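# Wedge a spring tension rod across the box ends

## Task

Set the spring-loaded tension rod inside the box so it spans the gap between the box's two end walls and holds itself there. It must sit at right angles to those walls, level, off the box floor, and just in front of the bottles. All bottles must still be upright in the box when you finish.

## Robot and tools

Robot: two six-joint arms, left_arm and right_arm, each ending in a two-finger parallel gripper. The fingers point along the gripper's +z axis and close along its x axis. A camera block juts about 10 cm from the wrist 3 axis toward the gripper's -y side and turns with the hand.

Frame: every hand position, orientation and velocity uses the scene frame. Its origin is at table-top height, midway between the nominal arm bases. +z is up, +x points out over the table, and left_arm is on the +y side; arm names do not match image sides. Calibrated bases: left_arm at (+0.083, +0.664, 0) m, quat_wxyz (+0.999, 0, 0, +0.033); right_arm at (+0.081, -0.684, 0) m, quat_wxyz (+1.000, 0, 0, -0.013). Reported hand poses can be off by a few centimetres, more at long reach. end_effector_position is the point between the pads; fingertips extend 17.5 mm past it.

The row: every motion argument is built from 18-number rows covering both arms, even when only one moves. Order: left_arm joints shoulder pan, shoulder lift, elbow, wrist 1, wrist 2, wrist 3 (absolute target angles in radians, as printed under Joint positions), then left gripper position, force_limit, speed; then the same nine for right_arm. Joint ranges: pan, lift and all three wrists -6.283 to 6.283, elbow -3.142 to 3.142. A target more than 0.010 rad beyond a range end (and beyond the current angle) is rejected; targets past the true end get clipped, reported as "joint sent to its limit". Gripper numbers are scaled -1 to 1: position +1 = open 50 mm, about -0.65 = pads meet, -1 = close until blocked (use this to grip). force_limit maps to roughly 20 N (-1), 102 N (0), 185 N (+1) per pad; speed to 20, 85, 150 mm/s. Both start at +1. To leave a gripper unchanged, resend its previous three numbers; 0 is a real command.

Tools:
- execute_actions(actions, cameras): actions is a list of actions; each action is a table of up to 15 rows, one per 1/30 s step, the final row held to fill 15 steps. Empty list just reports state. cameras selects images: omitted/null/["all"] = all, [] = none.
- move(target, speed, blend, blocking, cameras): target is one absolute row or a list of up to 15 rows. All joints interpolate together, so the hand follows a curve, with no collision avoidance. speed (rad/s, 0.01 to 3.14, default 0.5) caps the joint with the farthest to go; one value or one per target. blend (rad) rounds corners at intermediate targets. blocking=false returns after about 0.5 s while motion continues; a new move then replaces it. Result adds a "move:" line: done, off_target (resting more than 0.01 rad from target), moving, held, or fault, plus limits=held if steps were withheld. Done does not mean no contact.
- wait(seconds 0 to 10): arms hold their last command; a running move continues.
- stop(): brakes the running move; fingers keep going.
- zoom_image(camera, region [x0,y0,x1,y1] pixels, max 504x504) on cam_high, cam_low, cam_left_wrist or cam_right_wrist (each 896x504).
- read_manual(section): licence texts only.
- finished_scene(scene): ends the current scene for good; pass its number.

Drive limits: joint targets advance at most 2.09 rad/s (pan, lift), 2.62 (elbow), 3.14 (wrists), and stay within 0.324/0.405/0.486 rad of measured angles; if a step would shift the hand over 70 mm, it is scaled down. Motion trails commands by about 0.15 s. "Joint targets" shows current drive goals; resend them to hold still. An unfinished action may need finishing in the next call.

Result lines: Joint positions/velocities per arm in the joint order above ("within noise" means at rest). Joint torques include the arm's own weight, with offsets and noise; positive means toward larger angles. object_status: 0 moving, 1 blocked while opening, 2 blocked while closing (a grip), 3 reached target or pads met (likely nothing held). A new position resets it to 0. position_measured counts give opening ≈ (250 - counts) x 0.202 mm. Force and speed changes only apply after a position change of at least 0.01. "joint command not followed" means the arm-to-arm clearance check altered targets; it does not cover fingers and can miss contact.

Avoid: contact torque reaching the load limits (pan/lift 290, elbow 132, wrists 49.2 N m) or roughly 150 N outside force stops the arm for 10 s; arms are stiff, so aiming even slightly into a solid surface can trigger this. After such a stop, release any fixed grip before moving. Hitting or squeezing the other arm can fail the task. Motors heat when holding loads, stretched out, or pushing; MOTOR HOT warns at 70 °C, and 85 °C brakes the arm for 30 to 60 s or longer. Do not drop objects, release them while moving, slam, or push hard; anything leaving the table fails the task. Loose items may get brief random pushes.

Cameras: calibrations (K, distortion, T_world_to_cam) are given; fixed cameras may have shifted up to about 2.3° and 9 mm; wrist views can lag their arm.

Each tool is called after "Request:" in YAML: its name, and indented under it one key for each argument.

## Session

I'll start by reading the current state and camera images.

Request:
execute_actions:
  actions: []

Scene clock: 0.00 s.
left_arm: end_effector_position=(+1.5141, +0.5444, +0.3335) position_measured=3 object_status=3 end_effector_quat_wxyz=(+0.565, +0.265, +0.776, +0.090) | right_arm: end_effector_position=(+0.7104, +0.0984, +0.2901) position_measured=3 object_status=3 end_effector_quat_wxyz=(-0.005, +0.006, +0.986, -0.169)
Joint positions: left_arm=[2.861 -0.415 0.629 -3.001 -1.53 -1.099] | right_arm=[3.948 -0.891 1.046 -1.474 -1.802 -0.749]
Joint velocities: within noise
Joint torques (N m): no reading
Motor temperatures (°C): left_arm=[31 31 40 42 36 41] | right_arm=[27 40 32 38 35 39]
Joint targets: left_arm=[2.861 -0.415 0.629 -3.001 -1.530 -1.099] | right_arm=[3.948 -0.891 1.046 -1.474 -1.802 -0.749]
Tool commands: left_gripper/position=+1.0 left_gripper/force_limit=+1.0 left_gripper/speed=+1.0 right_gripper/position=+1.0 right_gripper/force_limit=+1.0 right_gripper/speed=+1.0

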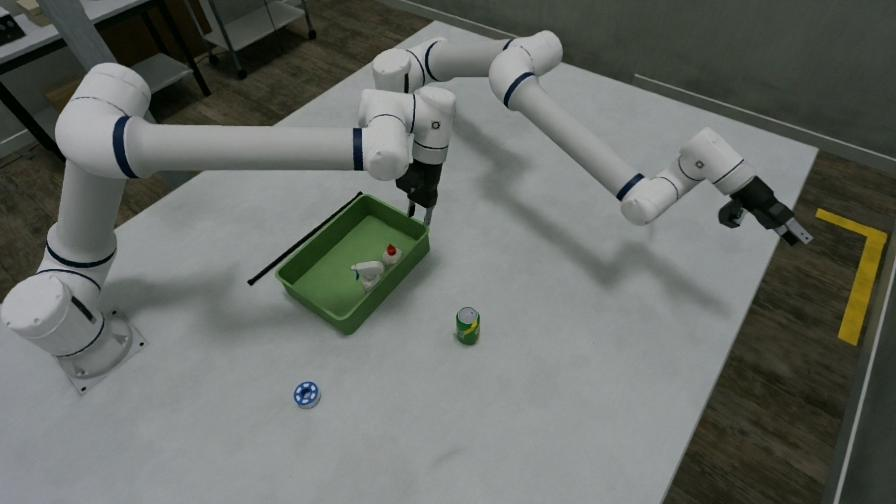

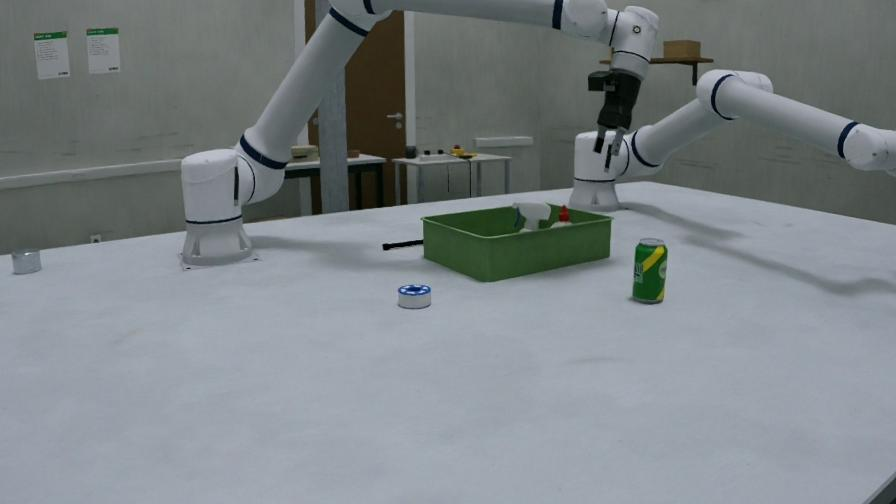

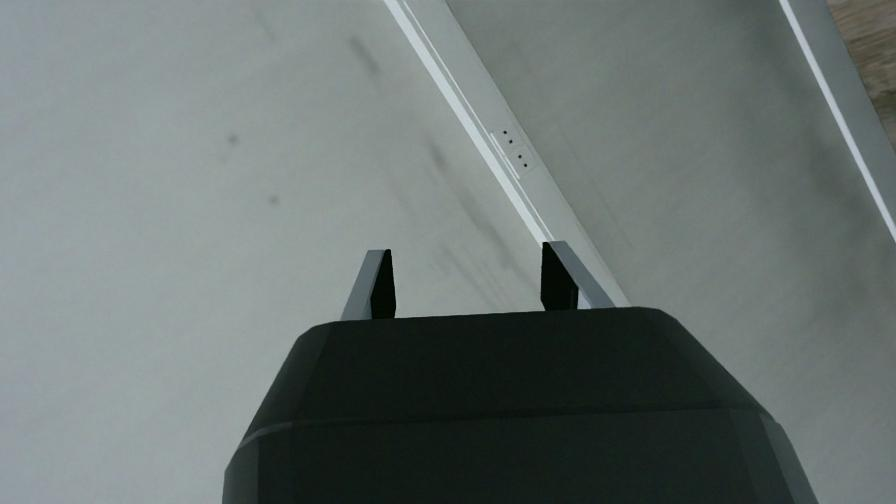

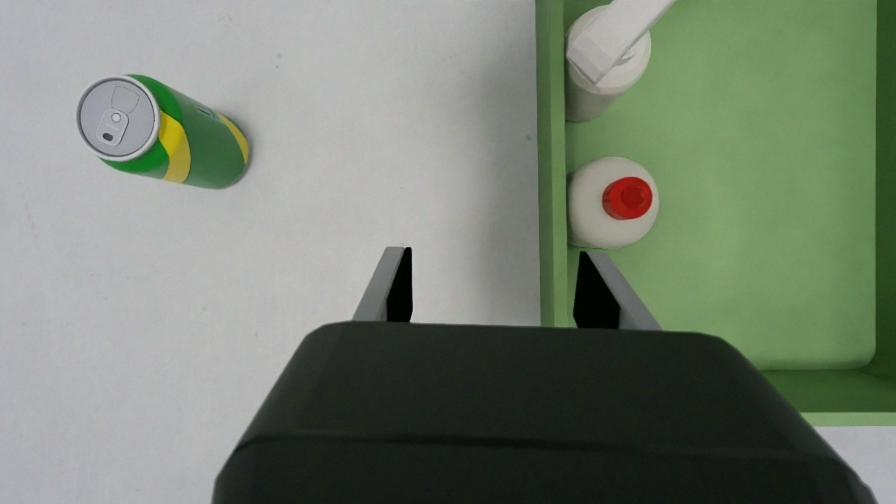

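Request:
zoom_image:
  camera: "cam_high"
  region: [230, 180, 450, 350]

Request:
zoom_image:
  camera: "cam_low"
  region: [370, 180, 680, 320]

Request:
zoom_image:
  camera: "cam_right_wrist"
  region: [500, 0, 896, 450]

Scaled by 2.291.

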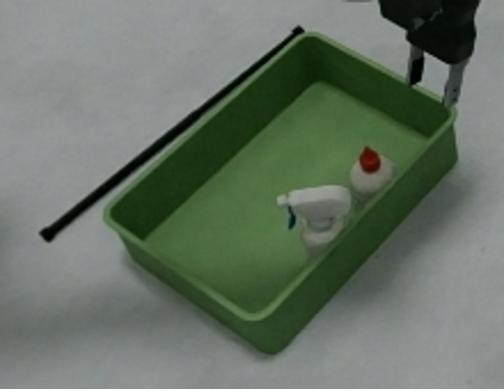

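Scaled by 1.626.

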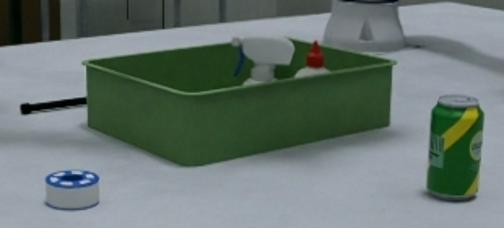

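Scaled by 1.120.

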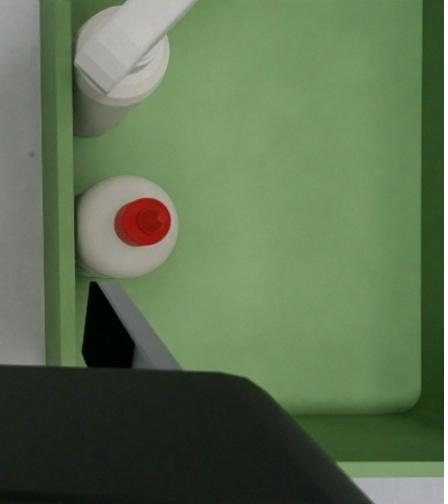

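Request:
zoom_image:
  camera: "cam_high"
  region: [240, 220, 350, 300]

Request:
zoom_image:
  camera: "cam_high"
  region: [340, 180, 450, 260]

Request:
zoom_image:
  camera: "cam_high"
  region: [300, 260, 410, 340]

Request:
zoom_image:
  camera: "cam_low"
  region: [370, 190, 520, 300]

Request:
zoom_image:
  camera: "cam_low"
  region: [500, 190, 650, 300]

Scaled by 4.582.

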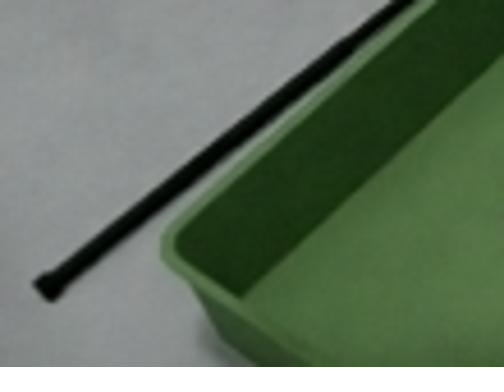

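Scaled by 4.582.

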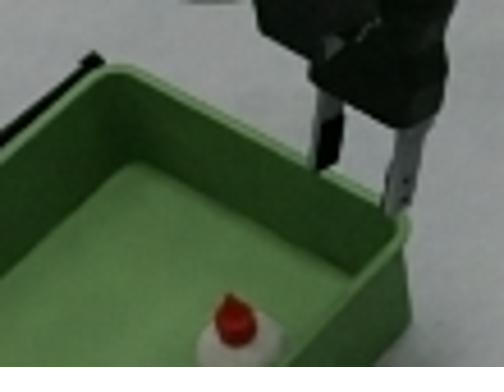

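Scaled by 4.582.

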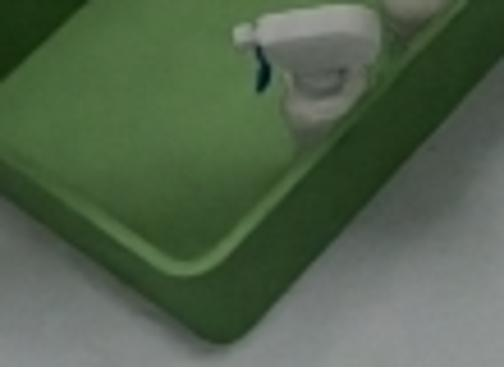

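Scaled by 3.360.

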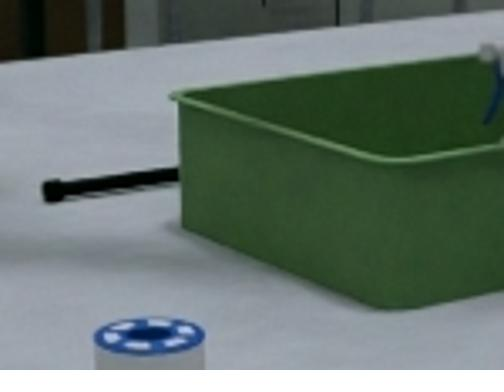

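Scaled by 3.360.

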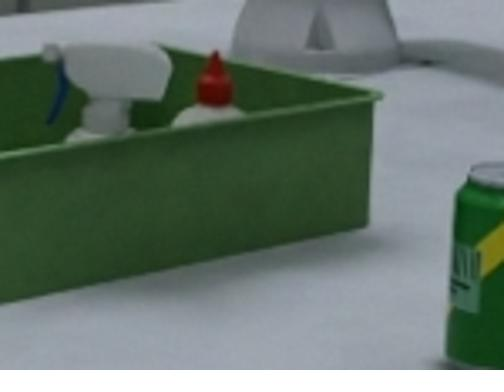

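Request:
move:
  target: [1.9917, -1.9699, 2.0223, -1.6232, -1.5708, 0.4869, 1, 1, 1, 4.0168, -1.5287, 1.5246, -1.5667, -1.5708, 0.8492, 1, 1, 1]
  speed: 1.0

Scene clock: 63.33 s.
left_arm: end_effector_position=(+0.4496, +0.3497, +0.4499) position_measured=3 object_status=3 end_effector_quat_wxyz=(+0.000, +1.000, +0.000, +0.000) | right_arm: end_effector_position=(+0.4207, -0.0301, +0.5300) position_measured=3 object_status=3 end_effector_quat_wxyz=(+0.000, +0.707, +0.707, +0.000)
Joint positions: left_arm=[1.992 -1.97 2.022 -1.623 -1.571 0.487] | right_arm=[4.017 -1.529 1.525 -1.567 -1.571 0.849]
Joint velocities: within noise
Joint torques (N m): left_arm=[-6.8 -41.56 -65.05 -0.89 -4.86 2.45] | right_arm=[7.1 -47.14 -56.55 -9.58 2.55 5.03]
Motor temperatures (°C): left_arm=[31 31 39 41 36 40] | right_arm=[27 40 32 38 35 39]
Joint targets: left_arm=[1.992 -1.970 2.022 -1.623 -1.571 0.487] | right_arm=[4.017 -1.529 1.525 -1.567 -1.571 0.849]
move: done
camera_calibration:
cam_left_wrist: T_world_to_cam=[[0.998998, -0.0398708, 0.0203279, -0.434409], [-0.0445321, -0.930745, 0.362948, 0.194242], [0.00444902, -0.36349, -0.931588, 0.681719], [0, 0, 0, 1]] pos_world=[0.43959, 0.411267, 0.573412]
cam_right_wrist: T_world_to_cam=[[0.00128643, 0.998657, -0.0517872, 0.0711529], [0.932863, 0.0174569, 0.359808, -0.570672], [0.360229, -0.0487733, -0.931588, 0.470603], [0, 0, 0, 1]] pos_world=[0.362742, -0.0381424, 0.647426]

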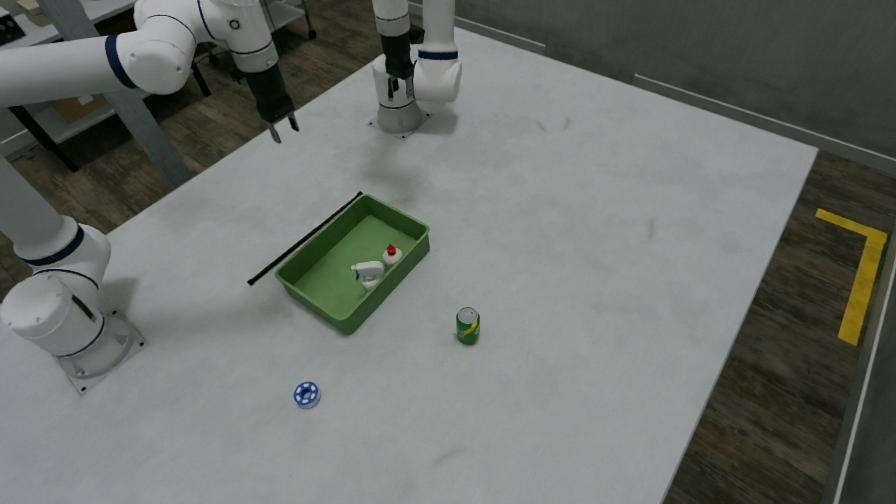

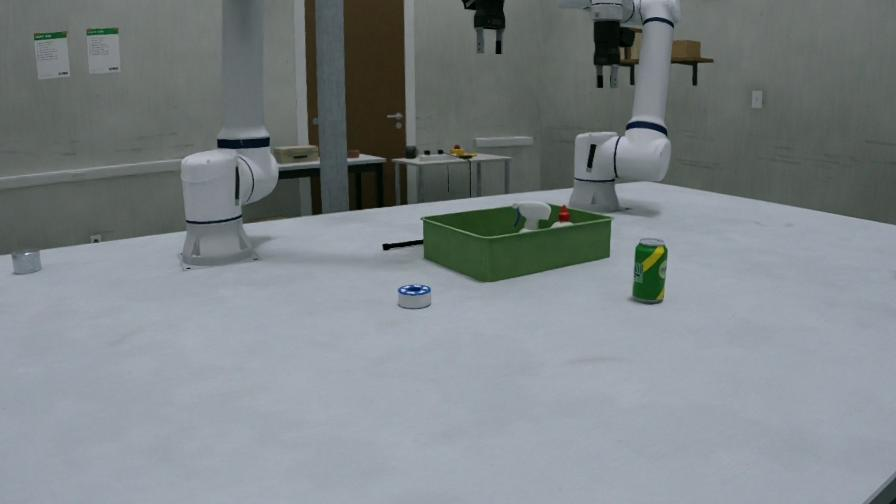

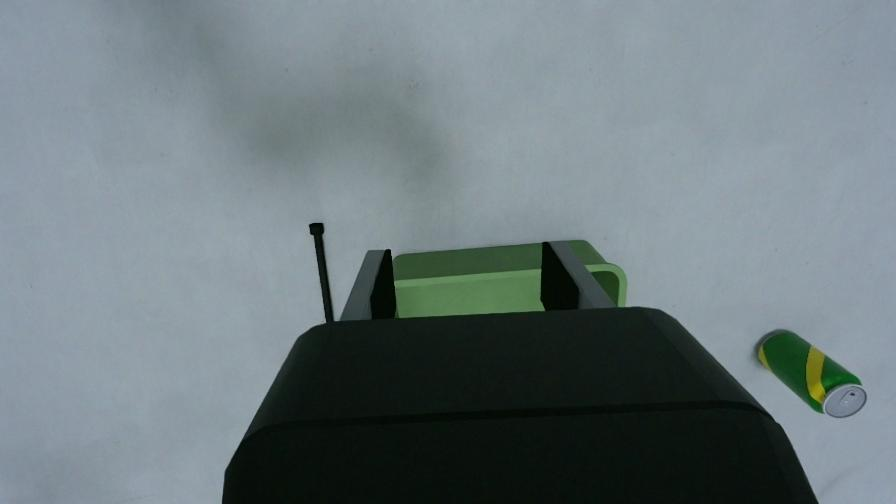

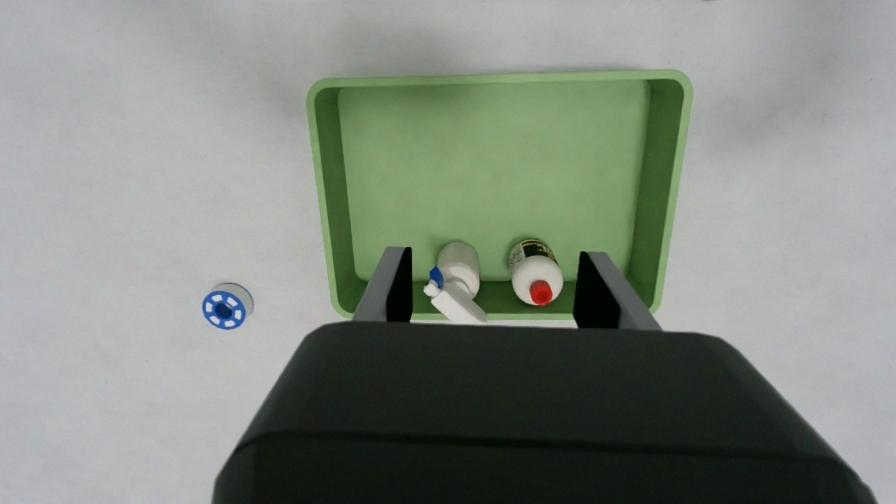

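Request:
zoom_image:
  camera: "cam_right_wrist"
  region: [290, 50, 500, 170]

Request:
zoom_image:
  camera: "cam_right_wrist"
  region: [500, 50, 710, 170]

Request:
zoom_image:
  camera: "cam_right_wrist"
  region: [290, 220, 500, 340]

Request:
zoom_image:
  camera: "cam_right_wrist"
  region: [500, 220, 710, 340]

Request:
zoom_image:
  camera: "cam_left_wrist"
  region: [280, 200, 660, 340]

Scaled by 2.400.

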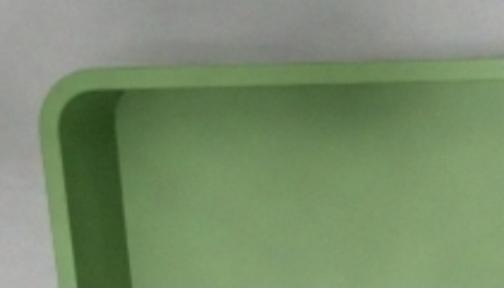

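Scaled by 2.400.

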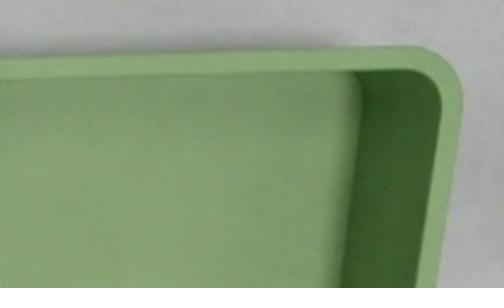

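Scaled by 2.400.

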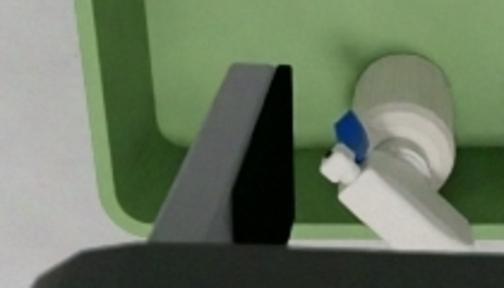

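Scaled by 2.400.

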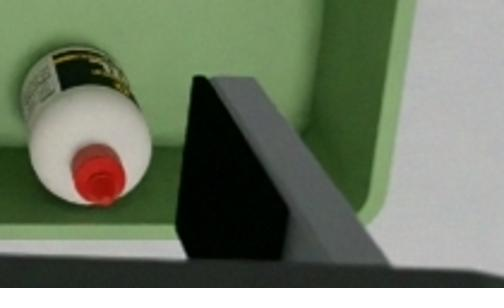

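Scaled by 1.326.

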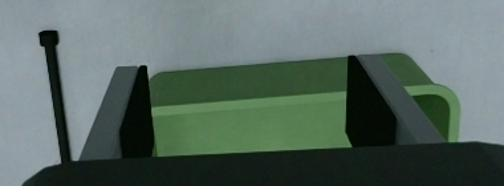

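Request:
move:
  target: [1.5250, -1.8152, 2.2878, -2.0434, -1.5708, 0.0202, 1, 1, 1, 4.0274, -1.8245, 2.2944, -2.0407, -1.5708, -0.7110, 1, 1, 1]
  speed: 1.0

Scene clock: 83.30 s.
left_arm: end_effector_position=(+0.2695, +0.1900, +0.2500) position_measured=3 object_status=3 end_effector_quat_wxyz=(+0.000, +1.000, +0.000, +0.000) | right_arm: end_effector_position=(+0.2557, -0.2099, +0.2500) position_measured=3 object_status=3 end_effector_quat_wxyz=(+0.000, +0.000, +1.000, +0.000)
Joint positions: left_arm=[1.525 -1.815 2.288 -2.043 -1.571 0.02] | right_arm=[4.027 -1.824 2.294 -2.041 -1.571 -0.711]
Joint velocities: within noise
Joint torques (N m): left_arm=[-5.9 -9.03 -57.24 -10.32 -3.85 -2.96] | right_arm=[8.47 -19.06 -48.8 -9.96 2.13 -4.57]
Motor temperatures (°C): left_arm=[31 31 39 41 36 40] | right_arm=[27 40 32 38 35 39]
Joint targets: left_arm=[1.525 -1.815 2.288 -2.043 -1.571 0.020] | right_arm=[4.027 -1.825 2.294 -2.041 -1.571 -0.711]
move: done
camera_calibration:
cam_left_wrist: T_world_to_cam=[[0.998989, -0.0400526, 0.0204047, -0.256773], [-0.0447298, -0.930703, 0.363031, 0.110146], [0.00445033, -0.363577, -0.931554, 0.438256], [0, 0, 0, 1]] pos_world=[0.25949, 0.251568, 0.373512]
cam_right_wrist: T_world_to_cam=[[-0.998656, 0.00150876, -0.0518084, 0.282828], [-0.0172572, 0.932864, 0.359815, 0.122221], [0.0488731, 0.360226, -0.931584, 0.425887], [0, 0, 0, 1]] pos_world=[0.263743, -0.267858, 0.367426]

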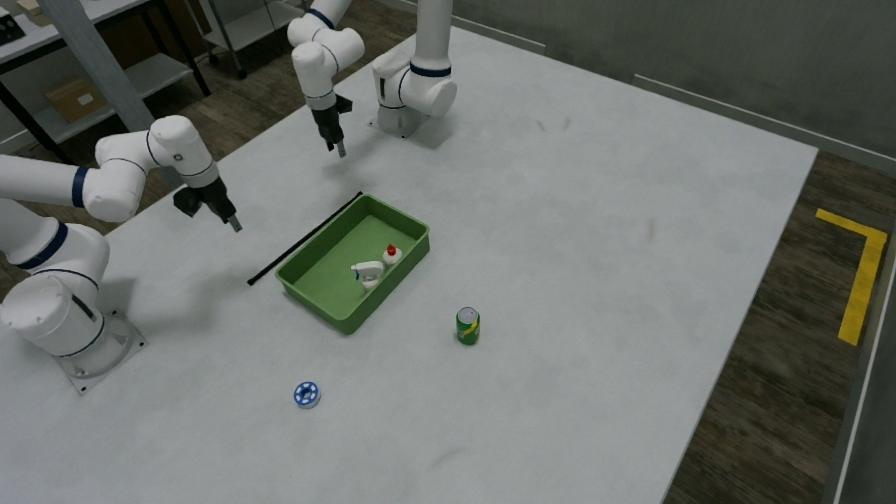

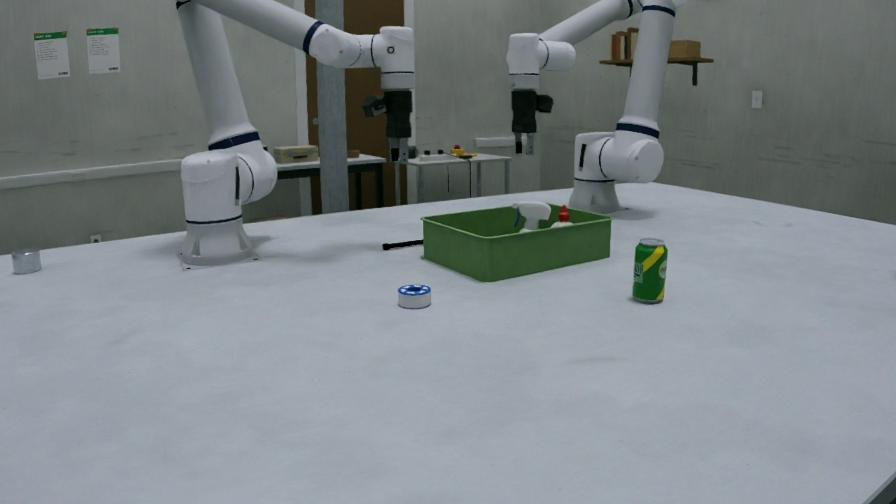

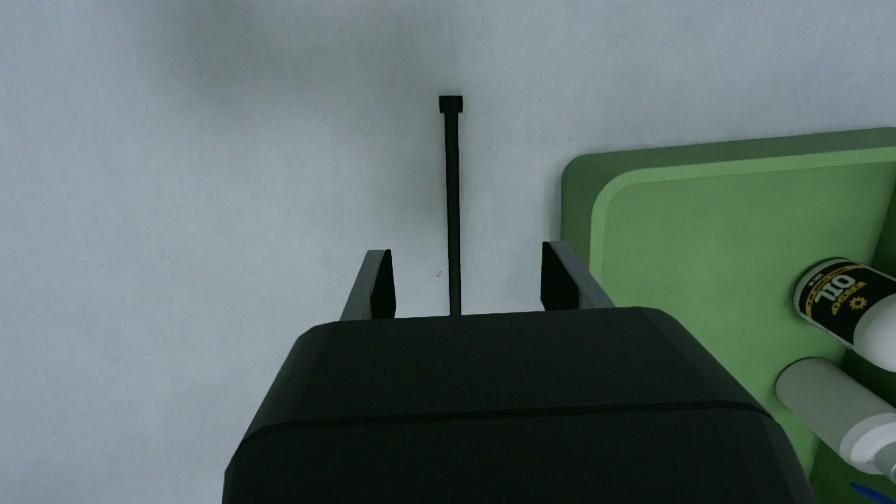

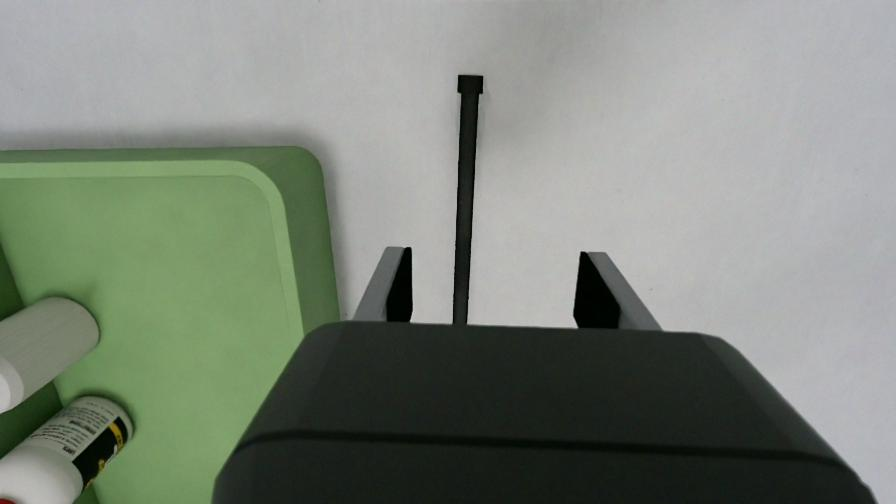

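Request:
zoom_image:
  camera: "cam_left_wrist"
  region: [370, 80, 550, 330]

Request:
zoom_image:
  camera: "cam_right_wrist"
  region: [380, 60, 560, 330]

Scaled by 2.016.

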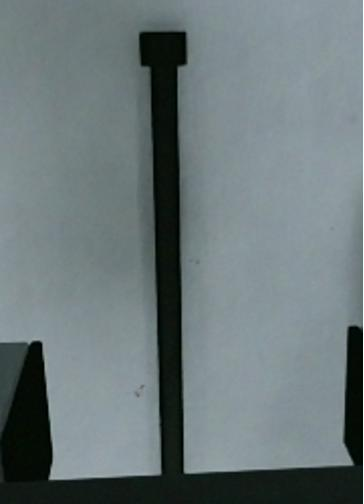

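Scaled by 1.867.

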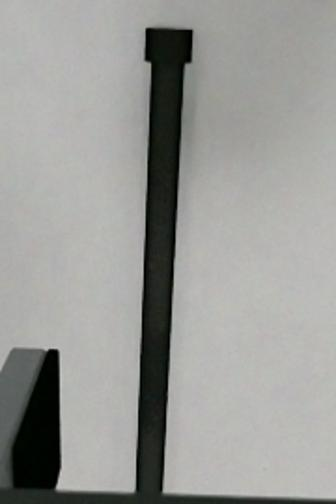

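Request:
zoom_image:
  camera: "cam_left_wrist"
  region: [330, 220, 450, 330]

Request:
zoom_image:
  camera: "cam_left_wrist"
  region: [510, 220, 630, 330]

Request:
zoom_image:
  camera: "cam_right_wrist"
  region: [340, 230, 460, 340]

Request:
zoom_image:
  camera: "cam_right_wrist"
  region: [550, 230, 670, 340]

Scaled by 4.200.

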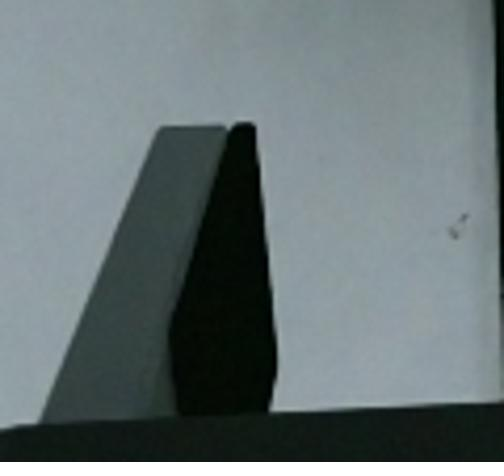

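Scaled by 4.200.

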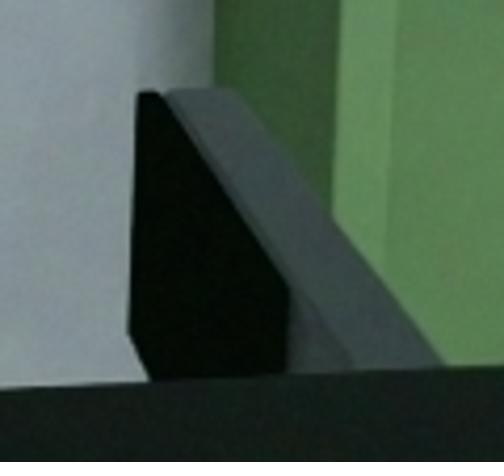

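Scaled by 4.200.

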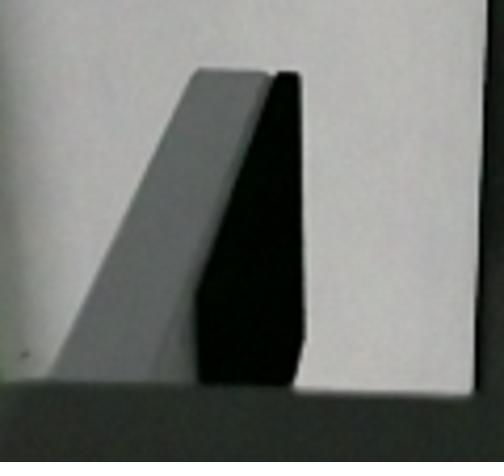

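Scaled by 4.200.

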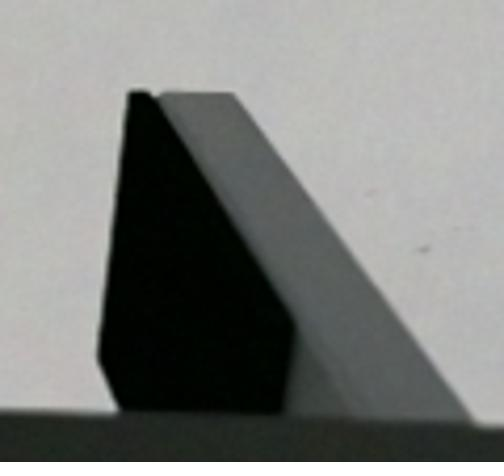

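Request:
zoom_image:
  camera: "cam_left_wrist"
  region: [550, 110, 896, 310]

Request:
zoom_image:
  camera: "cam_right_wrist"
  region: [0, 130, 346, 330]

Scaled by 1.457.

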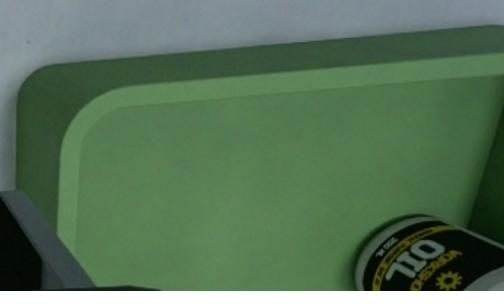

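Scaled by 1.457.

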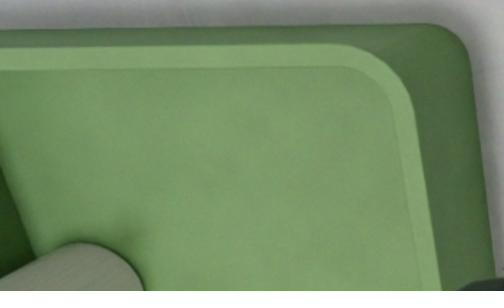

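Request:
move:
  target: [1.52876, -1.60032, 2.44752, -2.41800, -1.5708, 0.04196, 1, 1, 1, 3.99879, -1.61356, 2.46000, -2.41724, -1.5708, -0.72160, 1, 1, 1]
  speed: 0.6

Scene clock: 128.43 s.
left_arm: end_effector_position=(+0.2713, +0.1903, +0.1001) position_measured=3 object_status=3 end_effector_quat_wxyz=(+0.000, +1.000, -0.009, +0.000) | right_arm: end_effector_position=(+0.2674, -0.2170, +0.1001) position_measured=3 object_status=3 end_effector_quat_wxyz=(+0.000, +0.009, +1.000, +0.000)
Joint positions: left_arm=[1.529 -1.6 2.447 -2.418 -1.571 0.042] | right_arm=[3.999 -1.614 2.46 -2.417 -1.571 -0.722]
Joint velocities: within noise
Joint torques (N m): left_arm=[10.14 -19.11 -40.67 -10.71 -3.24 2.07] | right_arm=[-17.53 -5.12 -35.22 -10.49 1.6 -4]
Motor temperatures (°C): left_arm=[31 31 39 41 36 40] | right_arm=[27 40 32 38 35 39]
Joint targets: left_arm=[1.529 -1.600 2.448 -2.418 -1.571 0.042] | right_arm=[3.999 -1.614 2.460 -2.417 -1.571 -0.722]
move: done
camera_calibration:
cam_left_wrist: T_world_to_cam=[[0.998106, -0.0580491, 0.0203774, -0.251785], [-0.0614849, -0.929727, 0.36308, 0.169354], [-0.00213106, -0.363645, -0.931535, 0.300548], [0, 0, 0, 1]] pos_world=[0.262361, 0.25213, 0.223612]
cam_right_wrist: T_world_to_cam=[[-0.998471, 0.0192738, -0.0518039, 0.29055], [-0.000654805, 0.933043, 0.359763, 0.178648], [0.0552693, 0.359247, -0.931604, 0.286328], [0, 0, 0, 1]] pos_world=[0.274397, -0.275149, 0.217526]

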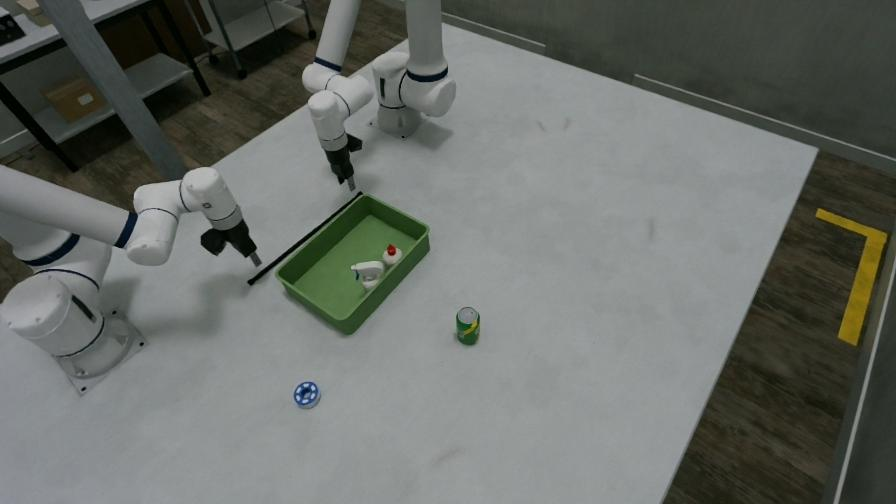

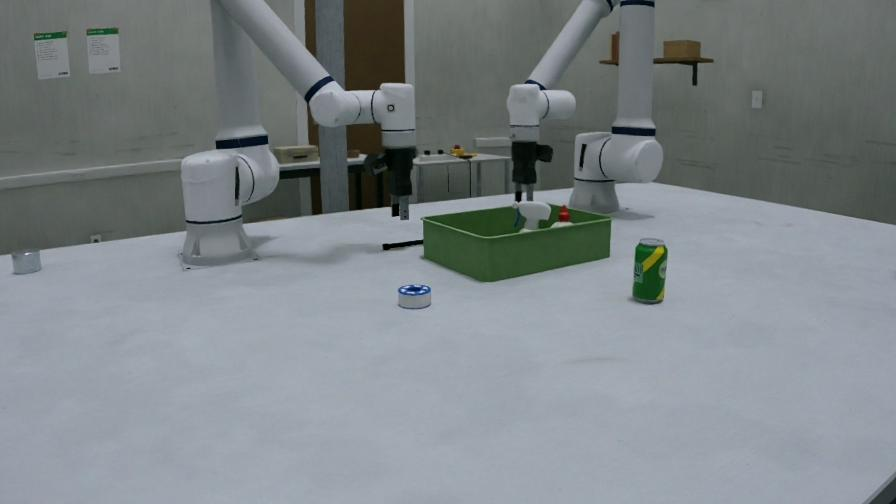

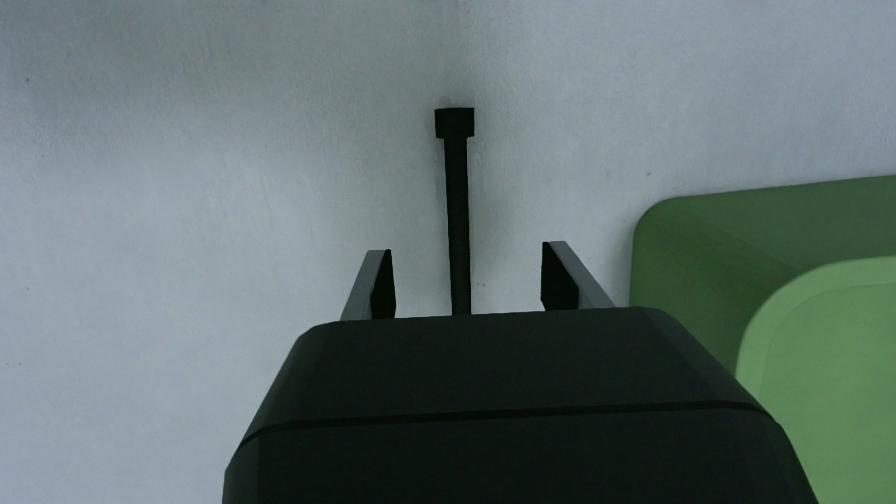

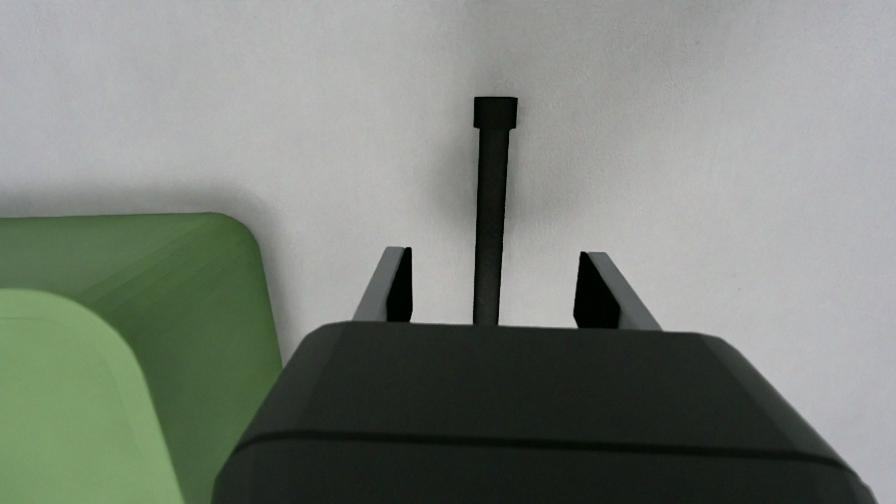

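Request:
zoom_image:
  camera: "cam_left_wrist"
  region: [380, 90, 560, 330]

Request:
zoom_image:
  camera: "cam_right_wrist"
  region: [400, 80, 580, 330]

Scaled by 2.100.

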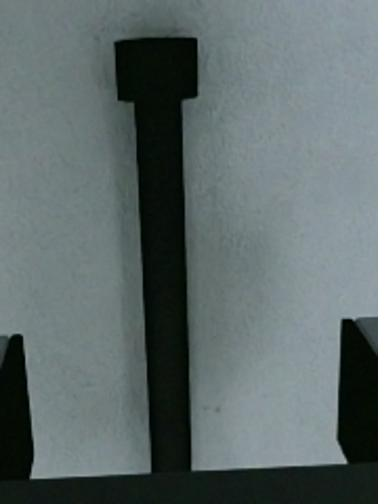

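Scaled by 2.016.

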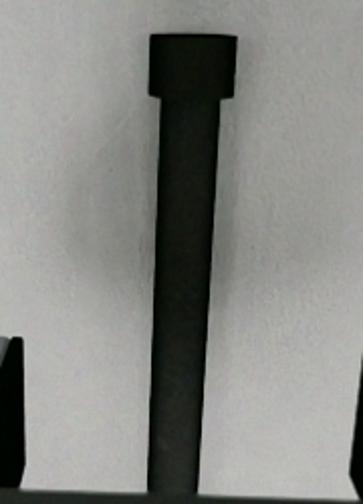

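Request:
move:
  target: [1.52876, -1.47455, 2.49054, -2.58679, -1.5708, 0.04196, 1, 1, 1, 4.00037, -1.48623, 2.50436, -2.58893, -1.5708, -0.72002, 1, 1, 1]
  speed: 0.3

Request:
zoom_image:
  camera: "cam_left_wrist"
  region: [370, 90, 570, 330]

Request:
zoom_image:
  camera: "cam_right_wrist"
  region: [390, 80, 600, 340]

Scene clock: 150.17 s.
left_arm: end_effector_position=(+0.2713, +0.1903, +0.0401) position_measured=3 object_status=3 end_effector_quat_wxyz=(+0.000, +1.000, -0.009, +0.000) | right_arm: end_effector_position=(+0.2664, -0.2170, +0.0401) position_measured=3 object_status=3 end_effector_quat_wxyz=(+0.000, +0.009, +1.000, +0.000)
Joint positions: left_arm=[1.529 -1.475 2.49 -2.587 -1.571 0.042] | right_arm=[4 -1.486 2.504 -2.589 -1.571 -0.72]
Joint velocities: within noise
Joint torques (N m): left_arm=[8.76 -26.99 -30.61 -9.92 -2.72 2.13] | right_arm=[8.01 -7.43 -27.46 -9.61 1.32 4.99]
Motor temperatures (°C): left_arm=[31 31 39 41 36 40] | right_arm=[27 40 32 38 35 39]
Joint targets: left_arm=[1.529 -1.475 2.491 -2.587 -1.571 0.042] | right_arm=[4.000 -1.486 2.504 -2.589 -1.571 -0.720]
move: done
camera_calibration:
cam_left_wrist: T_world_to_cam=[[0.998106, -0.0580498, 0.0203756, -0.250562], [-0.061485, -0.929741, 0.363046, 0.191148], [-0.00213067, -0.363611, -0.931549, 0.244649], [0, 0, 0, 1]] pos_world=[0.262361, 0.25213, 0.163612]
cam_right_wrist: T_world_to_cam=[[-0.998471, 0.0192738, -0.0518039, 0.286443], [-0.000654805, 0.933043, 0.359763, 0.200233], [0.0552693, 0.359247, -0.931604, 0.230487], [0, 0, 0, 1]] pos_world=[0.273397, -0.275149, 0.157526]

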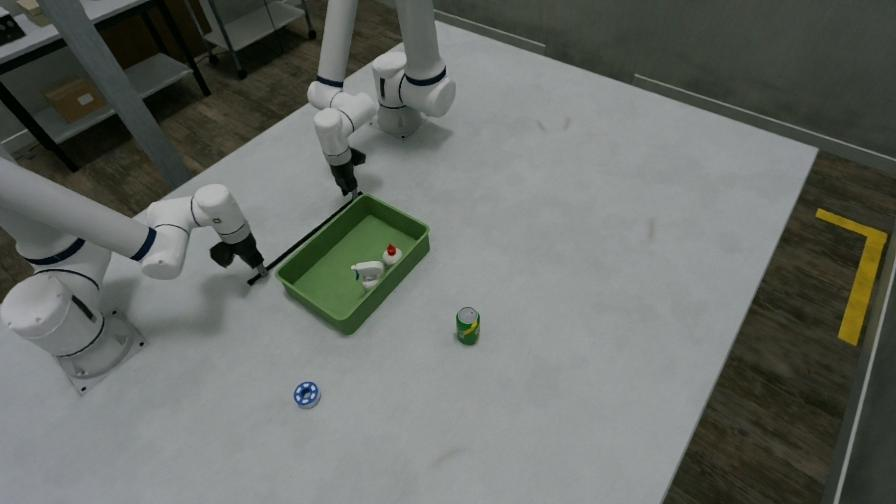

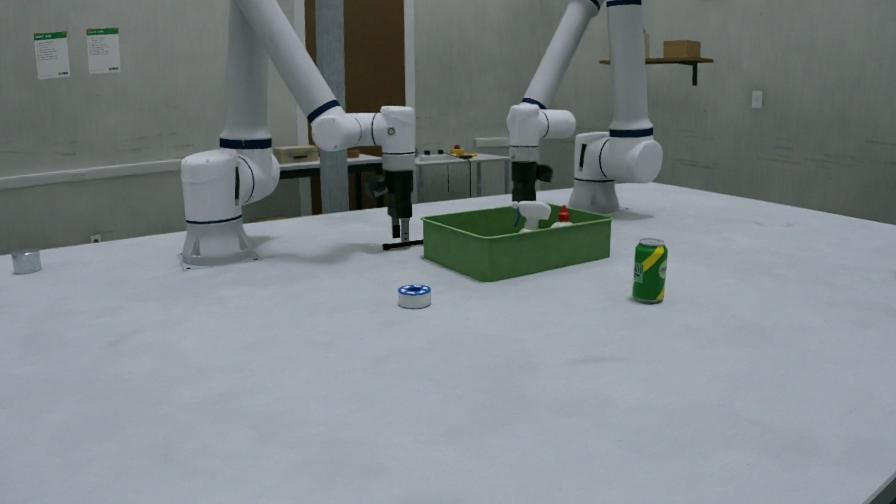

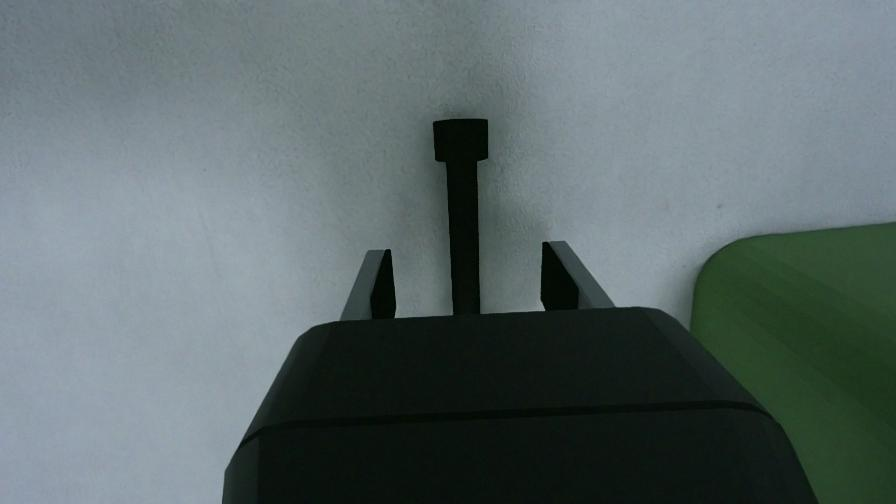

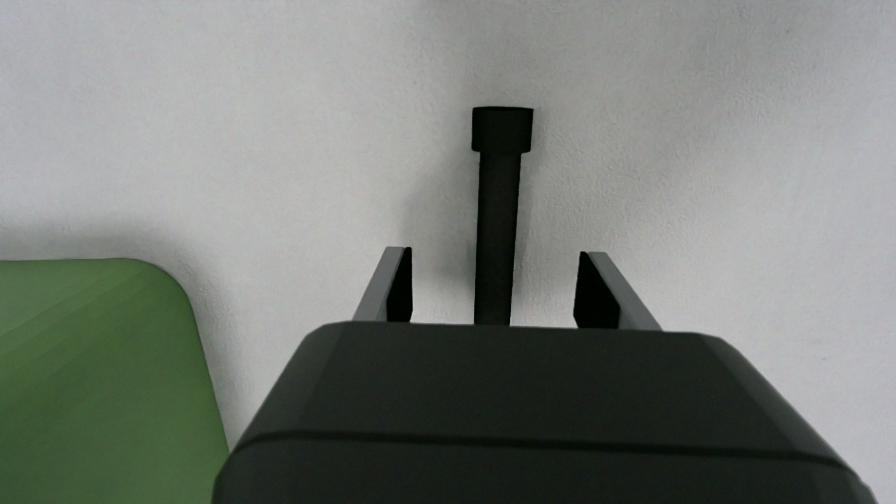

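Scaled by 2.100.

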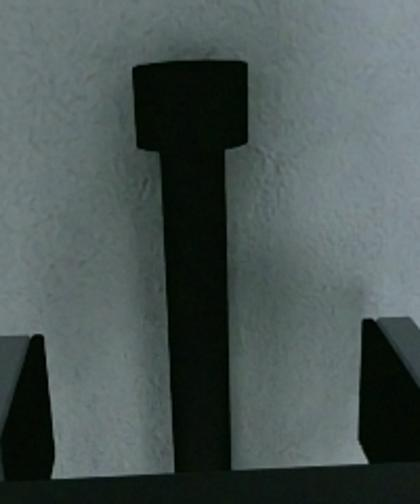

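Scaled by 1.938.

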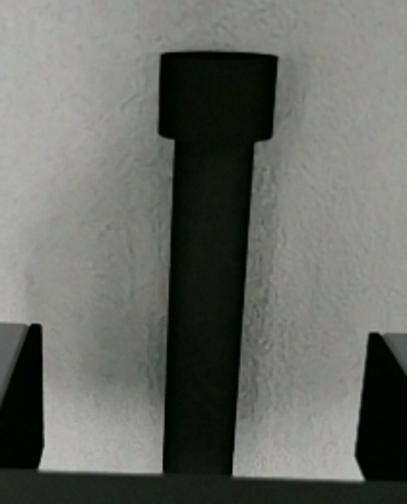

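Request:
move:
  target: [1.52876, -1.43018, 2.50109, -2.64170, -1.5708, 0.04196, 1, 1, 1, 4.00037, -1.44096, 2.51512, -2.64496, -1.5708, -0.72002, 1, 1, 1]
  speed: 0.1
  cameras: ["cam_left_wrist", "cam_right_wrist"]

Request:
zoom_image:
  camera: "cam_left_wrist"
  region: [370, 110, 570, 330]

Request:
zoom_image:
  camera: "cam_right_wrist"
  region: [390, 100, 600, 340]

Scene clock: 160.47 s.
left_arm: end_effector_position=(+0.2713, +0.1904, +0.0211) position_measured=3 object_status=3 end_effector_quat_wxyz=(+0.000, +1.000, -0.009, +0.000) | right_arm: end_effector_position=(+0.2664, -0.2170, +0.0211) position_measured=3 object_status=3 end_effector_quat_wxyz=(+0.000, +0.009, +1.000, +0.000)
Joint positions: left_arm=[1.529 -1.43 2.501 -2.642 -1.571 0.042] | right_arm=[4 -1.441 2.515 -2.645 -1.571 -0.72]
Joint velocities: within noise
Joint torques (N m): left_arm=[6.99 -29.92 -25.85 -10.84 -2.12 2.33] | right_arm=[6.68 -11.03 -23.85 -10.05 0.62 5.05]
Motor temperatures (°C): left_arm=[31 31 39 41 36 40] | right_arm=[27 40 32 38 35 39]
Joint targets: left_arm=[1.529 -1.430 2.501 -2.642 -1.571 0.042] | right_arm=[4.000 -1.441 2.515 -2.645 -1.571 -0.720]
move: done
camera_calibration:
cam_left_wrist: T_world_to_cam=[[0.998106, -0.0580498, 0.0203756, -0.250174], [-0.061485, -0.929741, 0.363046, 0.198046], [-0.00213067, -0.363611, -0.931549, 0.226949], [0, 0, 0, 1]] pos_world=[0.262361, 0.25213, 0.144612]
cam_right_wrist: T_world_to_cam=[[-0.998471, 0.0192738, -0.0518039, 0.285459], [-0.000654805, 0.933043, 0.359763, 0.207068], [0.0552693, 0.359247, -0.931604, 0.212787], [0, 0, 0, 1]] pos_world=[0.273397, -0.275149, 0.138526]
Images, in order (width x height): cam_left_wrist 896x504, cam_right_wrist 896x504.

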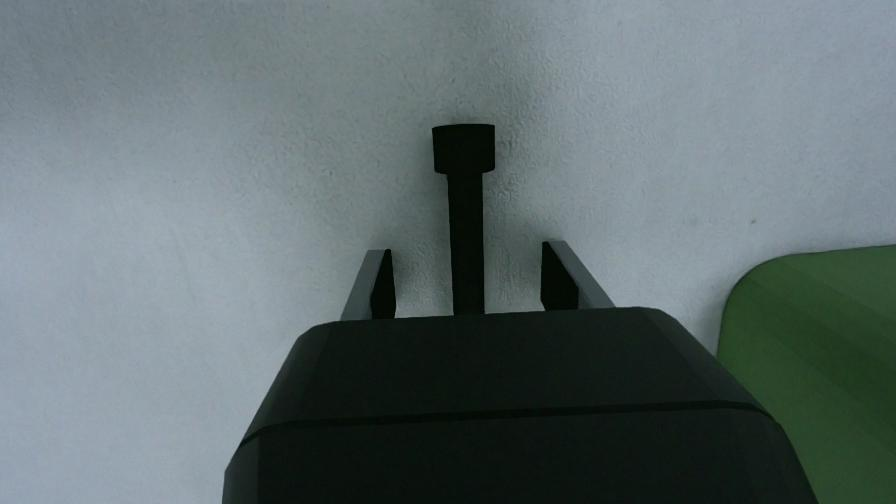

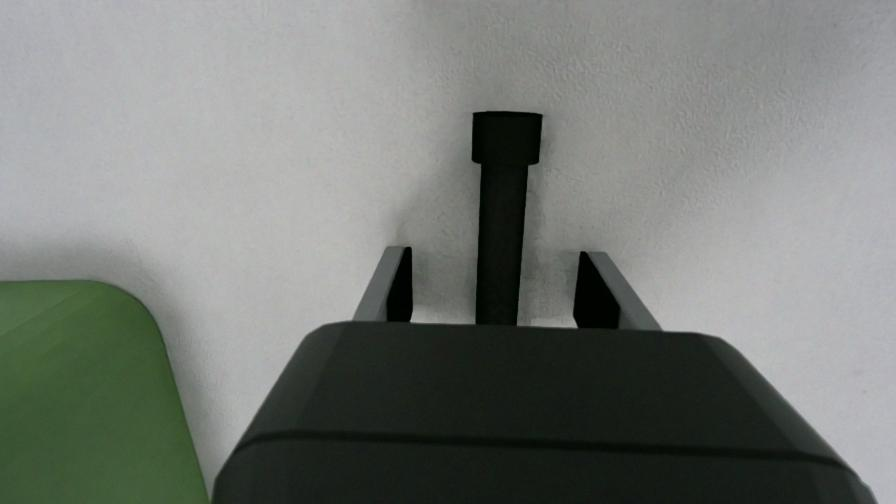

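Scaled by 2.291.

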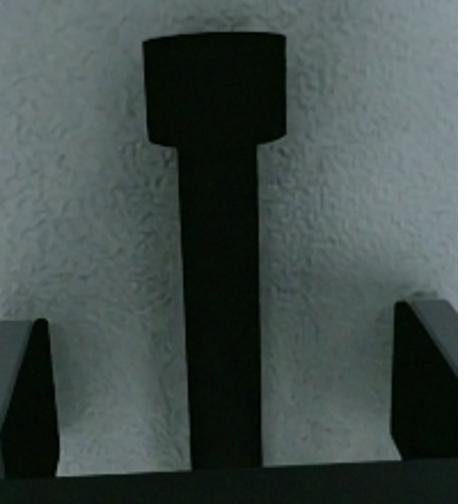

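Scaled by 2.100.

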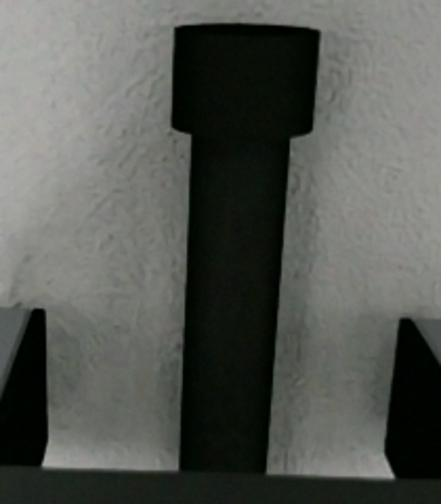

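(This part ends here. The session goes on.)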